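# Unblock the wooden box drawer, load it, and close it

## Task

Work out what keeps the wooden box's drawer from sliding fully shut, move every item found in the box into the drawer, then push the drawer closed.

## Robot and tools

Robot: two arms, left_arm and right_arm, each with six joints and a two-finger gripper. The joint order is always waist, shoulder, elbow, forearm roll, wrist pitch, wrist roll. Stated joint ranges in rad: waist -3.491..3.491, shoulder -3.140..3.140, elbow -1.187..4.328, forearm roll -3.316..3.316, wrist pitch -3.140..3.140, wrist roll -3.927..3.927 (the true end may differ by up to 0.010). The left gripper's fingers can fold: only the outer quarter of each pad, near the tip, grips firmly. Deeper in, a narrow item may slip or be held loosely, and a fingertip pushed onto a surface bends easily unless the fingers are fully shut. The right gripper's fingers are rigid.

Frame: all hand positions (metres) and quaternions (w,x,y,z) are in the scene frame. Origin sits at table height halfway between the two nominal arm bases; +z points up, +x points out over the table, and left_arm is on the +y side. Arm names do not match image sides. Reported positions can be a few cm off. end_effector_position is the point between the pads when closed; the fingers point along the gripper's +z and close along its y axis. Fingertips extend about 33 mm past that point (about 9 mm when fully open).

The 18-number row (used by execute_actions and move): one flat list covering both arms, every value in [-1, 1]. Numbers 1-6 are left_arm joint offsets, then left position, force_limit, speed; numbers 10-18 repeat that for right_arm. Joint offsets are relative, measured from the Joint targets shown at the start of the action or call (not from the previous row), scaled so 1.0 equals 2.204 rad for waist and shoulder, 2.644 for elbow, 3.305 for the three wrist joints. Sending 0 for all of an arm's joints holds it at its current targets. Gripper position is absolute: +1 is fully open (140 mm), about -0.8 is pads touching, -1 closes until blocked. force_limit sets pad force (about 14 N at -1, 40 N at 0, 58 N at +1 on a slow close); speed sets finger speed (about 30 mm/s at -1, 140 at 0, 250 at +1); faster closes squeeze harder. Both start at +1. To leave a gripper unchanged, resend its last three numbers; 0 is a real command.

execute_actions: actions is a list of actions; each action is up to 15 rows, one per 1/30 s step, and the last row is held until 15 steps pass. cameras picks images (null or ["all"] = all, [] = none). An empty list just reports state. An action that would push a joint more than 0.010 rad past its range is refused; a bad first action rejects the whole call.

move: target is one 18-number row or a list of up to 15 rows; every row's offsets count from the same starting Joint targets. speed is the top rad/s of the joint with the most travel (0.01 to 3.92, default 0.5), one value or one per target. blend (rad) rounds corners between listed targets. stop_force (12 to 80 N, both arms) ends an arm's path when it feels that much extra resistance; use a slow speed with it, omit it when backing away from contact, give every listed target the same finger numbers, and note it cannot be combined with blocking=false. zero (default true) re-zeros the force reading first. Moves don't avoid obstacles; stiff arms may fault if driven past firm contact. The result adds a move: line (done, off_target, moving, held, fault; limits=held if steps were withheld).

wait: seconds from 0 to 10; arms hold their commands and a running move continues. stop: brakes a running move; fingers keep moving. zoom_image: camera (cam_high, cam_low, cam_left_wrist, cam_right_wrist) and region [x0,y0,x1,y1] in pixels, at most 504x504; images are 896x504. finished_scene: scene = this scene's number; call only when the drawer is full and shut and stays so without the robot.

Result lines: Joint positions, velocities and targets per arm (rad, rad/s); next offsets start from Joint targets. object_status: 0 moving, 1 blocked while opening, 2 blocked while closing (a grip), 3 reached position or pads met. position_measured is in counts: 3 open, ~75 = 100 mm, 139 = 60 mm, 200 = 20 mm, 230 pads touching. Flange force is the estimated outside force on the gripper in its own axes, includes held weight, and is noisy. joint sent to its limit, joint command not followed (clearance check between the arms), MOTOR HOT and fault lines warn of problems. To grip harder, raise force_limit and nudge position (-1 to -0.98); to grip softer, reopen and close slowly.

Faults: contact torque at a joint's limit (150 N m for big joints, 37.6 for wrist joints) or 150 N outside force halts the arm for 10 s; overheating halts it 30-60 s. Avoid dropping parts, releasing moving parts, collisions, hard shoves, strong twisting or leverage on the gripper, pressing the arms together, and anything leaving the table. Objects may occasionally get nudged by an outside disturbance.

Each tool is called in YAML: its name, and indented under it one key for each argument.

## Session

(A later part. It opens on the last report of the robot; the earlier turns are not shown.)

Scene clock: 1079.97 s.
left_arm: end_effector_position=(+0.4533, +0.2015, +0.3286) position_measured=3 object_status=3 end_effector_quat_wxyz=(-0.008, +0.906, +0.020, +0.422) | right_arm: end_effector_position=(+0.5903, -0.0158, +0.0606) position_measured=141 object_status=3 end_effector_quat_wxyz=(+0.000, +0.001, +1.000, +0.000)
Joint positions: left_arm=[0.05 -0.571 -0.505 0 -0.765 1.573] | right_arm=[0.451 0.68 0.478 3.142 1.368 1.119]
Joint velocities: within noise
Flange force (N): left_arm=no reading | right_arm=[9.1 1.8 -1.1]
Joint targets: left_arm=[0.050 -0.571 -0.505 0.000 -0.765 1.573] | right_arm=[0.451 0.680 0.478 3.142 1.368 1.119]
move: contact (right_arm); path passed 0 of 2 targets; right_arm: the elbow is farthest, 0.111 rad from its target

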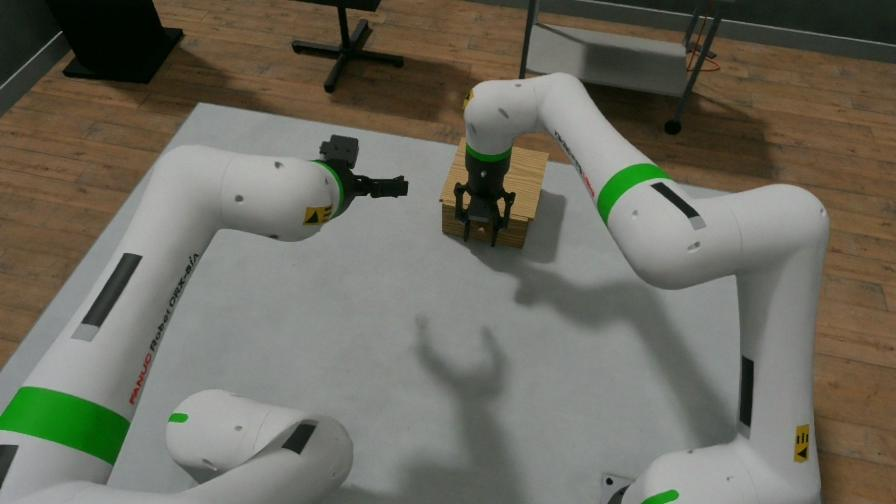

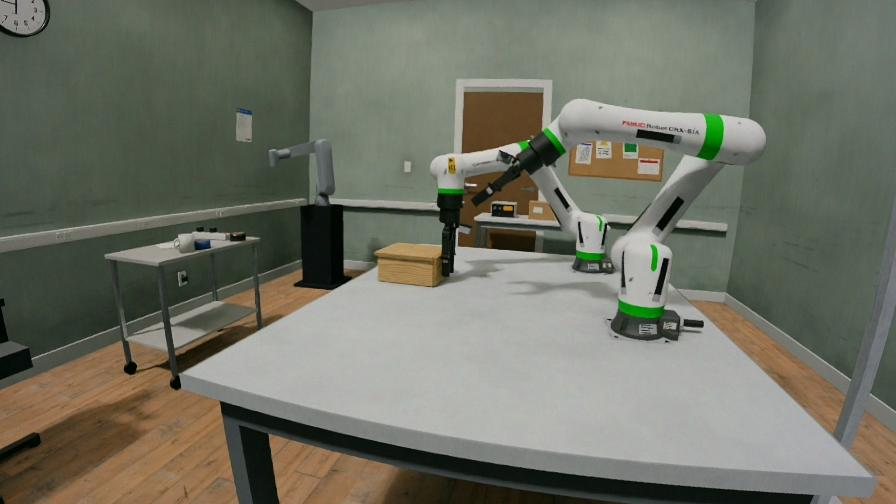

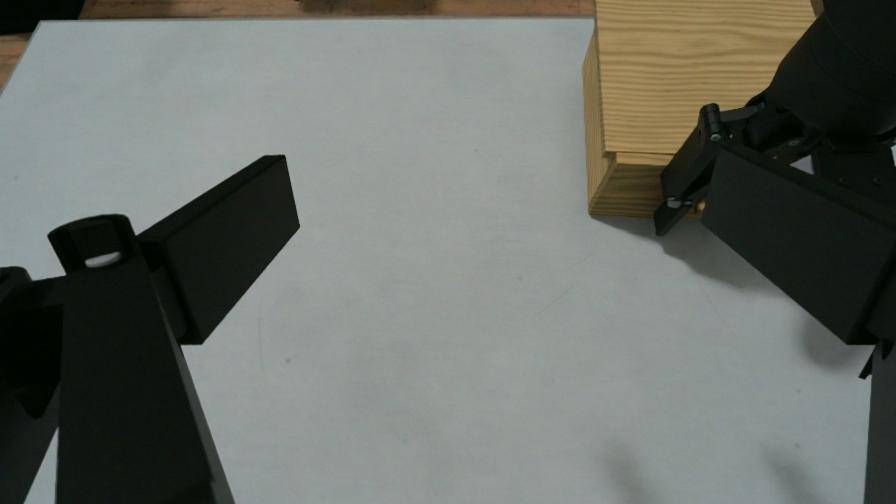

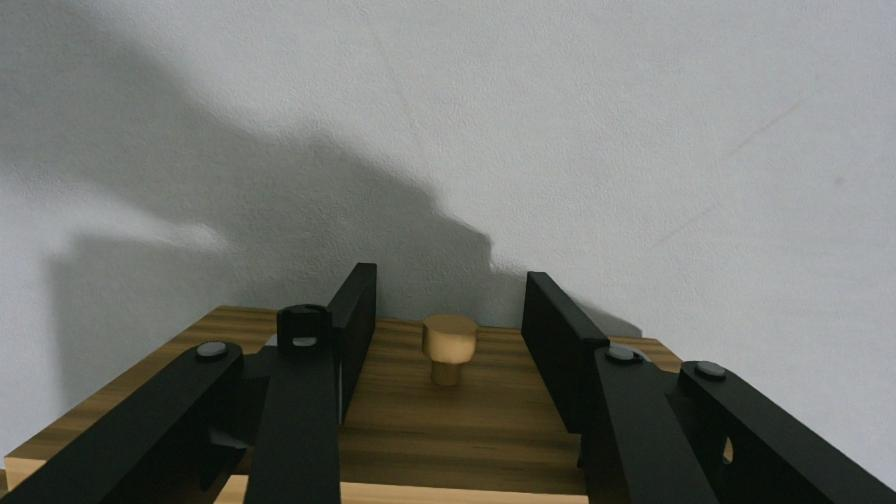

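move:
  target:
    - [0,0,0,0,0,0,1,-1,0,0.03312,-0.08911,-0.11539,0,-0.03265,-0.02185,-0.1,-0.6,-0.6]
    - [0,0,0,0,0,0,1,-1,0,0.03312,-0.12205,-0.00151,0,0.06897,-0.02185,-0.1,-0.6,-0.6]
    - [0,0,0,0,0,0,1,-1,0,-0.20604,-0.35413,-0.16263,0,0.10621,0.13767,-0.1,-0.6,-0.6]
    - [-0.14156,0,0,0,0.0003,-0.0003,1,-1,0,-0.20604,-0.35413,-0.16263,0,0.10621,0.13767,-0.1,-0.6,-0.6]
  speed: [0.2,0.4,0.7,0.7]
  blend: [0.02,0.1,0.1,0]

zoom_image:
  camera: "cam_left_wrist"
  region: [340, 0, 660, 220]

Scene clock: 1092.77 s.
left_arm: end_effector_position=(+0.3964, +0.0578, +0.3289) position_measured=3 object_status=3 end_effector_quat_wxyz=(+0.057, +0.898, -0.122, +0.419) | right_arm: end_effector_position=(+0.4198, -0.2998, +0.2996) position_measured=141 object_status=3 end_effector_quat_wxyz=(+0.000, +0.001, +1.000, +0.000)
Joint positions: left_arm=[-0.262 -0.571 -0.505 0 -0.764 1.572] | right_arm=[-0.003 -0.1 0.048 3.142 1.719 1.574]
Joint velocities: within noise
Flange force (N): left_arm=no reading | right_arm=[-0.9 0.4 -0.1]
Joint targets: left_arm=[-0.262 -0.571 -0.505 0.000 -0.764 1.572] | right_arm=[-0.003 -0.100 0.048 3.142 1.719 1.574]
move: done

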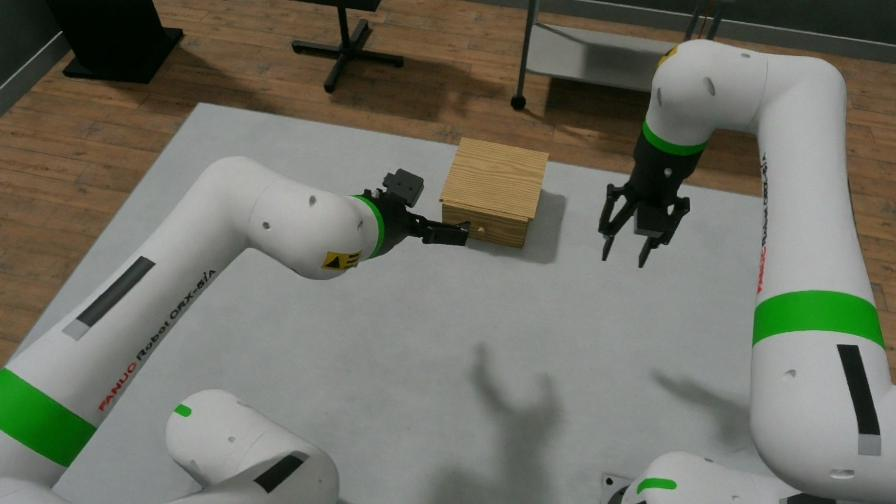

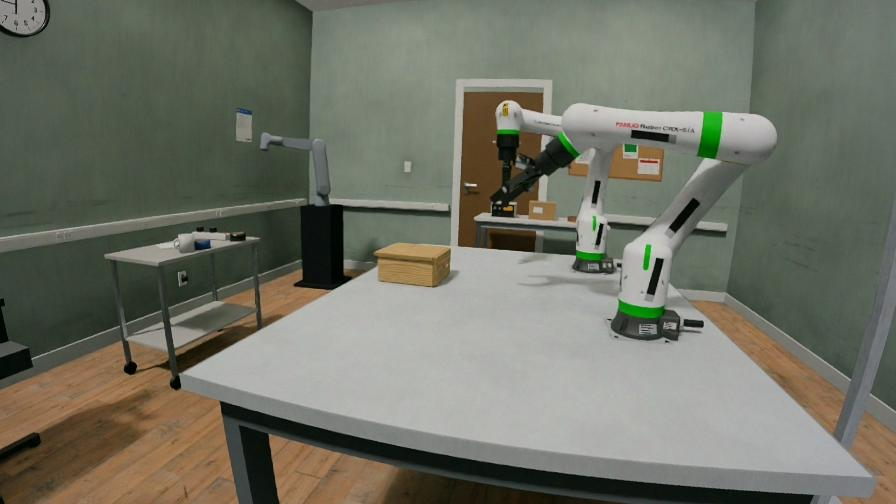

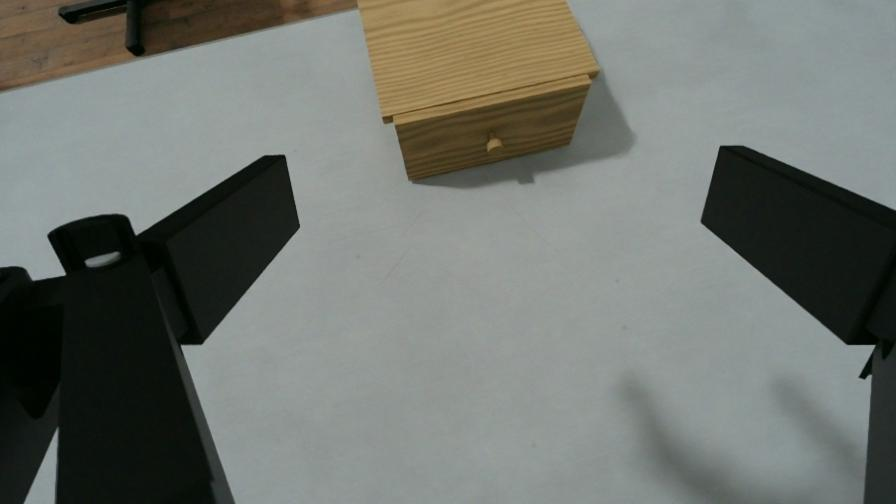

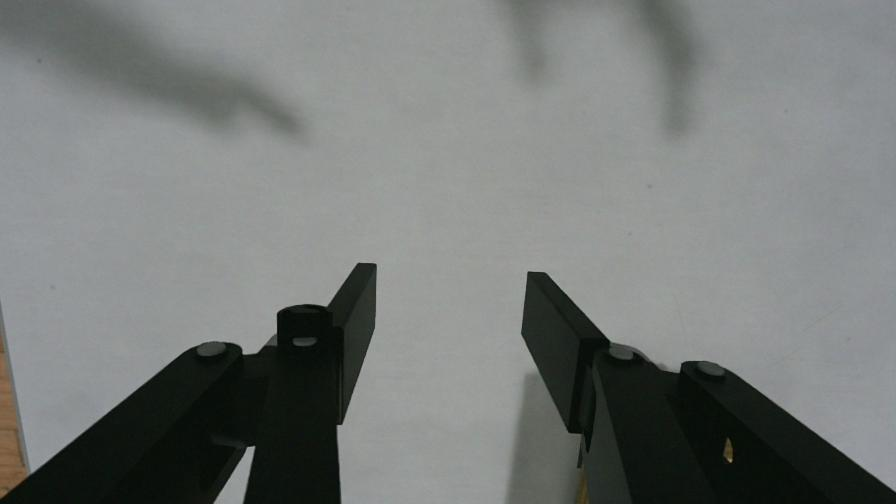

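Scaled by 1.575 from the camera's 896x504 image, which has a finer 1280x720 frame.

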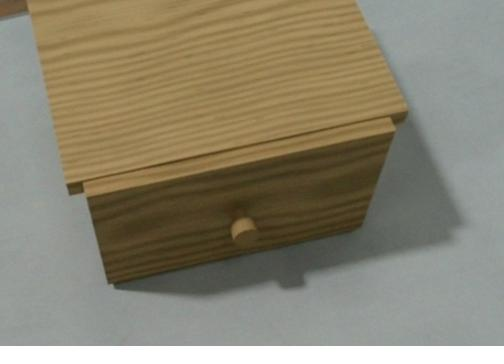

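zoom_image:
  camera: "cam_low"
  region: [360, 230, 470, 300]

zoom_image:
  camera: "cam_left_wrist"
  region: [370, 60, 490, 190]

zoom_image:
  camera: "cam_high"
  region: [430, 130, 560, 260]

Scaled by 4.582 from the camera's 896x504 image, which has a finer 1280x720 frame.

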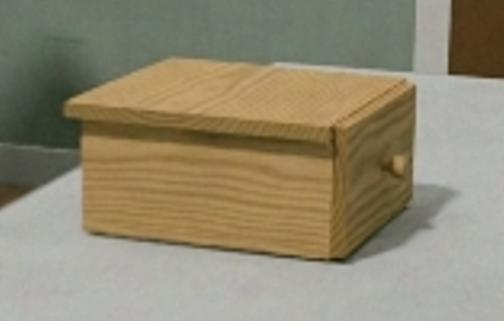

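Scaled by 3.877 from the camera's 896x504 image, which has a finer 1280x720 frame.

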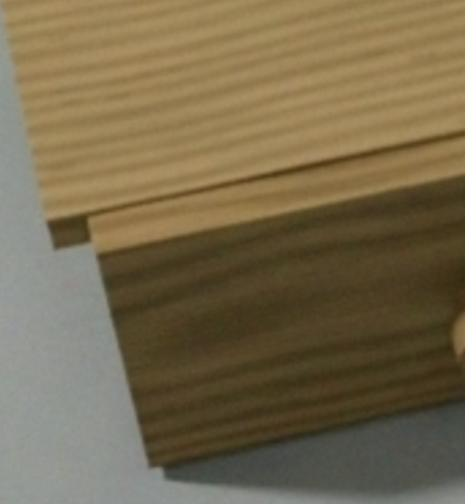

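Scaled by 3.877 from the camera's 896x504 image, which has a finer 1280x720 frame.

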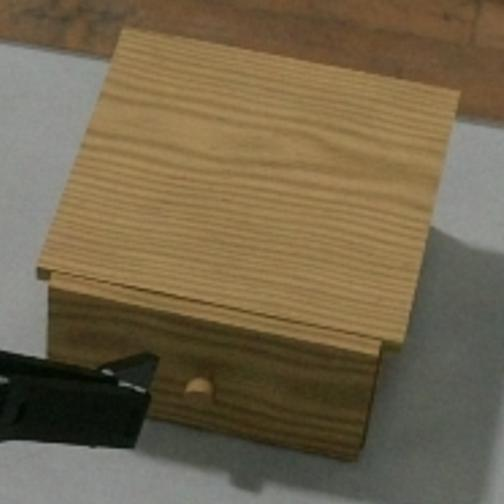

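move:
  target:
    - [0.14156,0,0,0,0,0,1,-1,0,0,0,0,0,0,0,-0.1,-0.6,-0.6]
    - [0.14156,0,0,0,0,0,1,-1,0,0.23539,0.24896,0.15314,0,-0.04342,-0.157,-0.1,-0.6,-0.6]
    - [0.14156,0,0,0,0,0,1,-1,0,0.23539,0.27319,0.0573,0,-0.13625,-0.157,-0.1,-0.6,-0.6]
    - [0.14156,0,0,0,0,0,1,-1,0,0.20885,0.34446,0.14871,0,-0.11065,-0.13933,-0.1,-0.6,-0.6]
  speed: [0.8,0.6,0.4,0.1]
  blend: [0.1,0.05,0.02,0]
  cameras: ["cam_right_wrist"]

Scene clock: 1119.70 s.
left_arm: end_effector_position=(+0.4536, +0.2015, +0.3289) position_measured=3 object_status=3 end_effector_quat_wxyz=(-0.009, +0.906, +0.019, +0.423) | right_arm: end_effector_position=(+0.5801, -0.0162, +0.0595) position_measured=141 object_status=3 end_effector_quat_wxyz=(+0.000, +0.001, +1.000, +0.000)
Joint positions: left_arm=[0.05 -0.571 -0.505 0 -0.764 1.572] | right_arm=[0.458 0.659 0.441 3.142 1.353 1.114]
Joint velocities: within noise
Flange force (N): left_arm=no reading | right_arm=[3.0 -2.3 1.8]
Joint targets: left_arm=[0.050 -0.571 -0.505 0.000 -0.764 1.572] | right_arm=[0.457 0.659 0.441 3.142 1.353 1.114]
move: done
Images, in order (width x height): cam_right_wrist 896x504.

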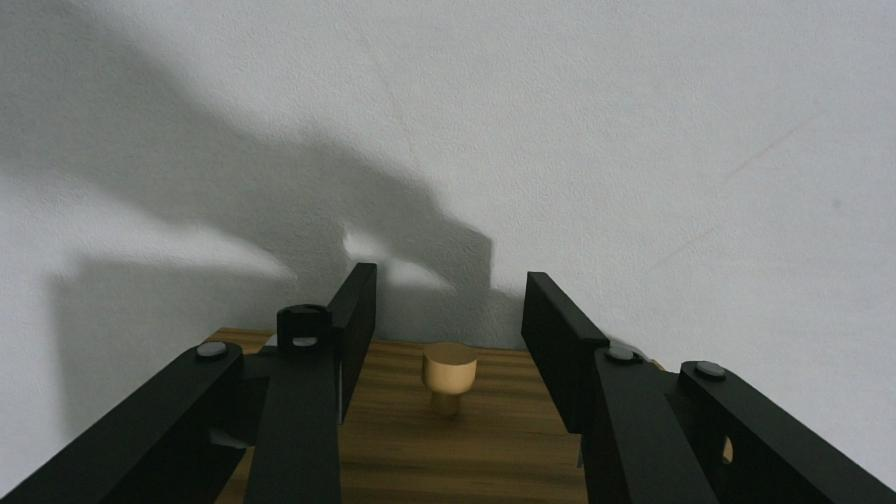

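move:
  target:
    - [0,0,0,0,0,0,1,-1,0,-0.00581,0.01987,0.02682,0,0.0082,0.00387,-0.1,-0.6,-0.6]
    - [0,0,0,0,0,0,1,-1,0,-0.00998,0.03575,0.04849,0,0.01495,0.00666,-0.1,-0.6,-0.6]
  speed: 0.035
  blend: [0.01,0]
  stop_force: 20
  cameras: ["cam_low","cam_left_wrist"]

zoom_image:
  camera: "cam_left_wrist"
  region: [570, 80, 710, 230]

zoom_image:
  camera: "cam_low"
  region: [360, 230, 470, 300]

Scene clock: 1130.20 s.
left_arm: end_effector_position=(+0.4536, +0.2015, +0.3289) position_measured=3 object_status=3 end_effector_quat_wxyz=(-0.009, +0.906, +0.019, +0.423) | right_arm: end_effector_position=(+0.6152, -0.0161, +0.0596) position_measured=141 object_status=3 end_effector_quat_wxyz=(+0.000, +0.001, +1.000, +0.000)
Joint positions: left_arm=[0.05 -0.571 -0.505 0 -0.764 1.572] | right_arm=[0.435 0.738 0.569 3.142 1.403 1.136]
Joint velocities: within noise
Flange force (N): left_arm=no reading | right_arm=[18.0 -0.1 -5.5]
Joint targets: left_arm=[0.050 -0.571 -0.505 0.000 -0.764 1.572] | right_arm=[0.435 0.738 0.569 3.142 1.403 1.136]
move: done
Images, in order (width x height): cam_low 896x504, cam_left_wrist 896x504.

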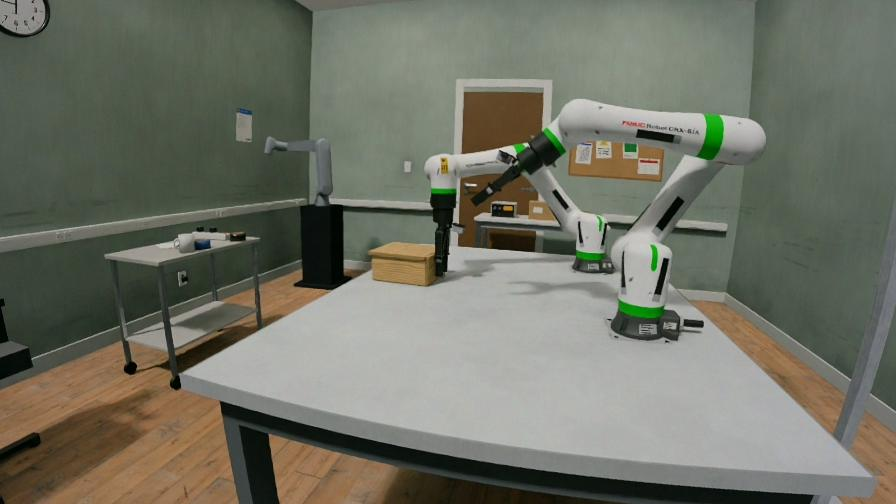

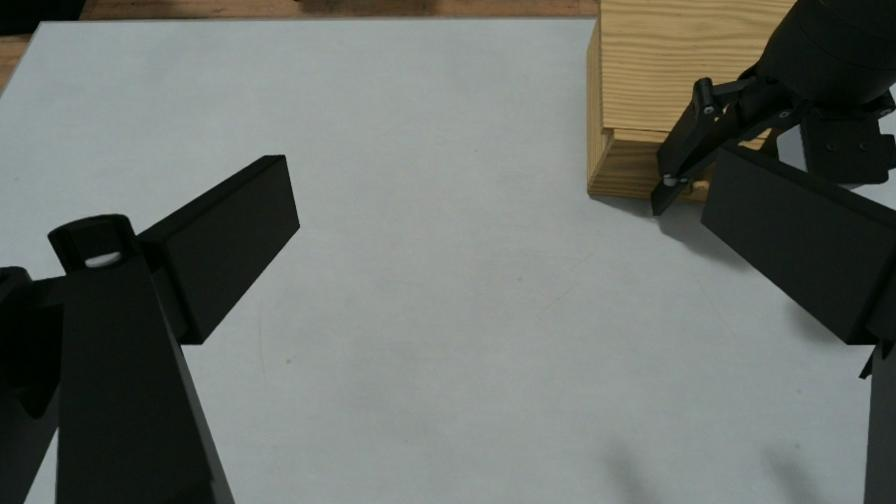

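Scaled by 3.360 from the camera's 896x504 image, which has a finer 1280x720 frame.

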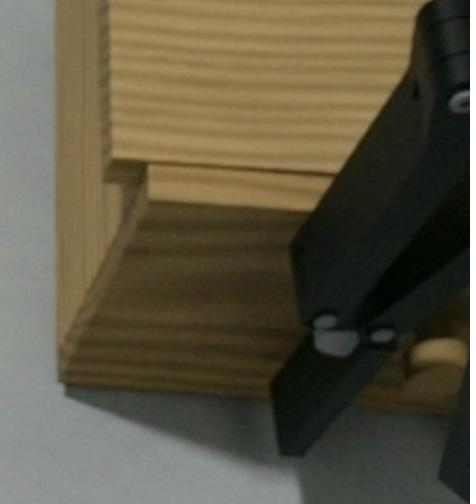

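Scaled by 4.582 from the camera's 896x504 image, which has a finer 1280x720 frame.

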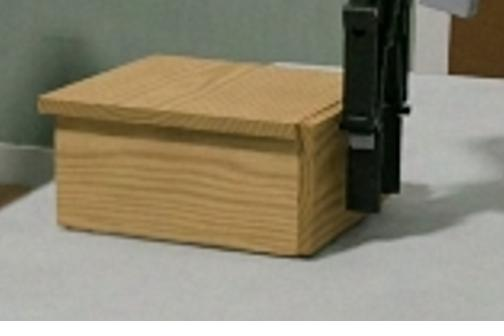

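move:
  target: [0,0,0,0,0,0,1,-1,0,0.01833,-0.06116,-0.08181,0,-0.02466,-0.01219,-0.1,-0.6,-0.6]
  speed: 0.15
  cameras: ["cam_high","cam_left_wrist"]

zoom_image:
  camera: "cam_left_wrist"
  region: [570, 80, 710, 230]

Scene clock: 1136.20 s.
left_arm: end_effector_position=(+0.4536, +0.2015, +0.3289) position_measured=3 object_status=3 end_effector_quat_wxyz=(-0.009, +0.906, +0.019, +0.423) | right_arm: end_effector_position=(+0.5531, -0.0161, +0.0596) position_measured=141 object_status=3 end_effector_quat_wxyz=(+0.000, +0.001, +1.000, +0.000)
Joint positions: left_arm=[0.05 -0.571 -0.505 0 -0.764 1.572] | right_arm=[0.476 0.603 0.353 3.142 1.321 1.095]
Joint velocities: within noise
Flange force (N): left_arm=no reading | right_arm=[-0.4 0.1 -0.5]
Joint targets: left_arm=[0.050 -0.571 -0.505 0.000 -0.764 1.572] | right_arm=[0.476 0.603 0.353 3.142 1.321 1.095]
move: done
Images, in order (width x height): cam_high 896x504, cam_left_wrist 896x504.

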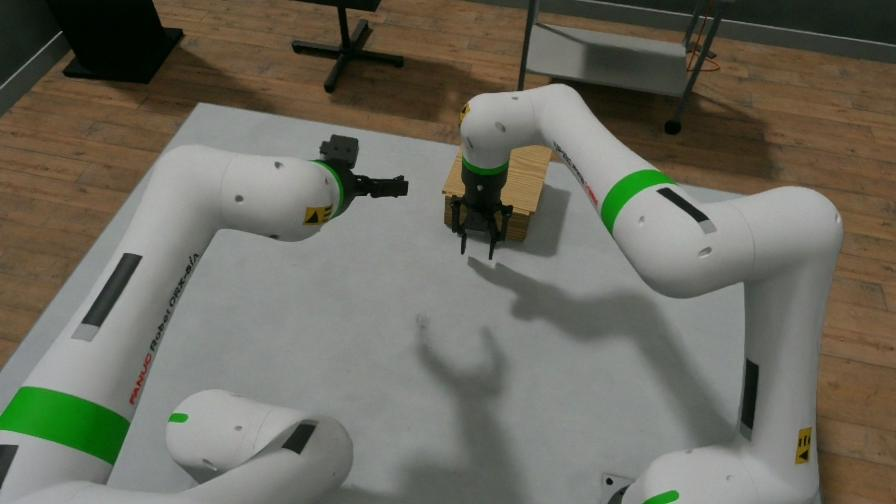

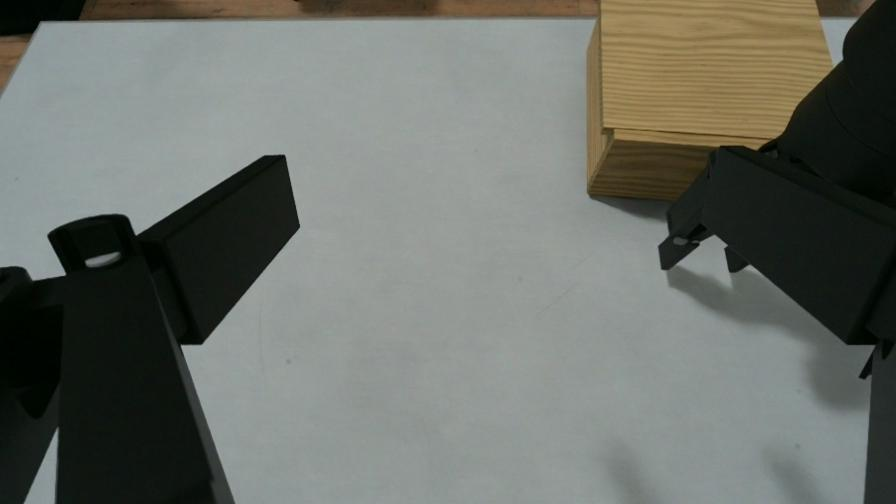

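Scaled by 3.360 from the camera's 896x504 image, which has a finer 1280x720 frame.

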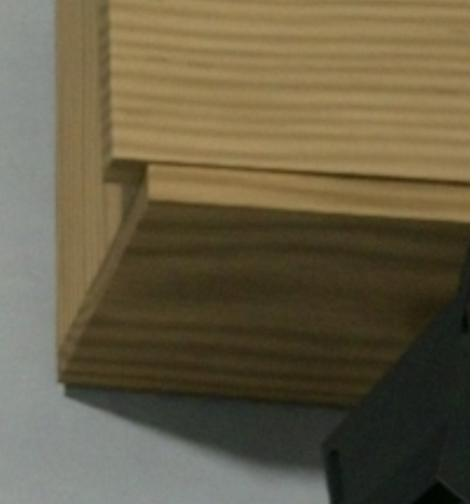

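finished_scene:
  scene: 1

The scene is finished: the task was done.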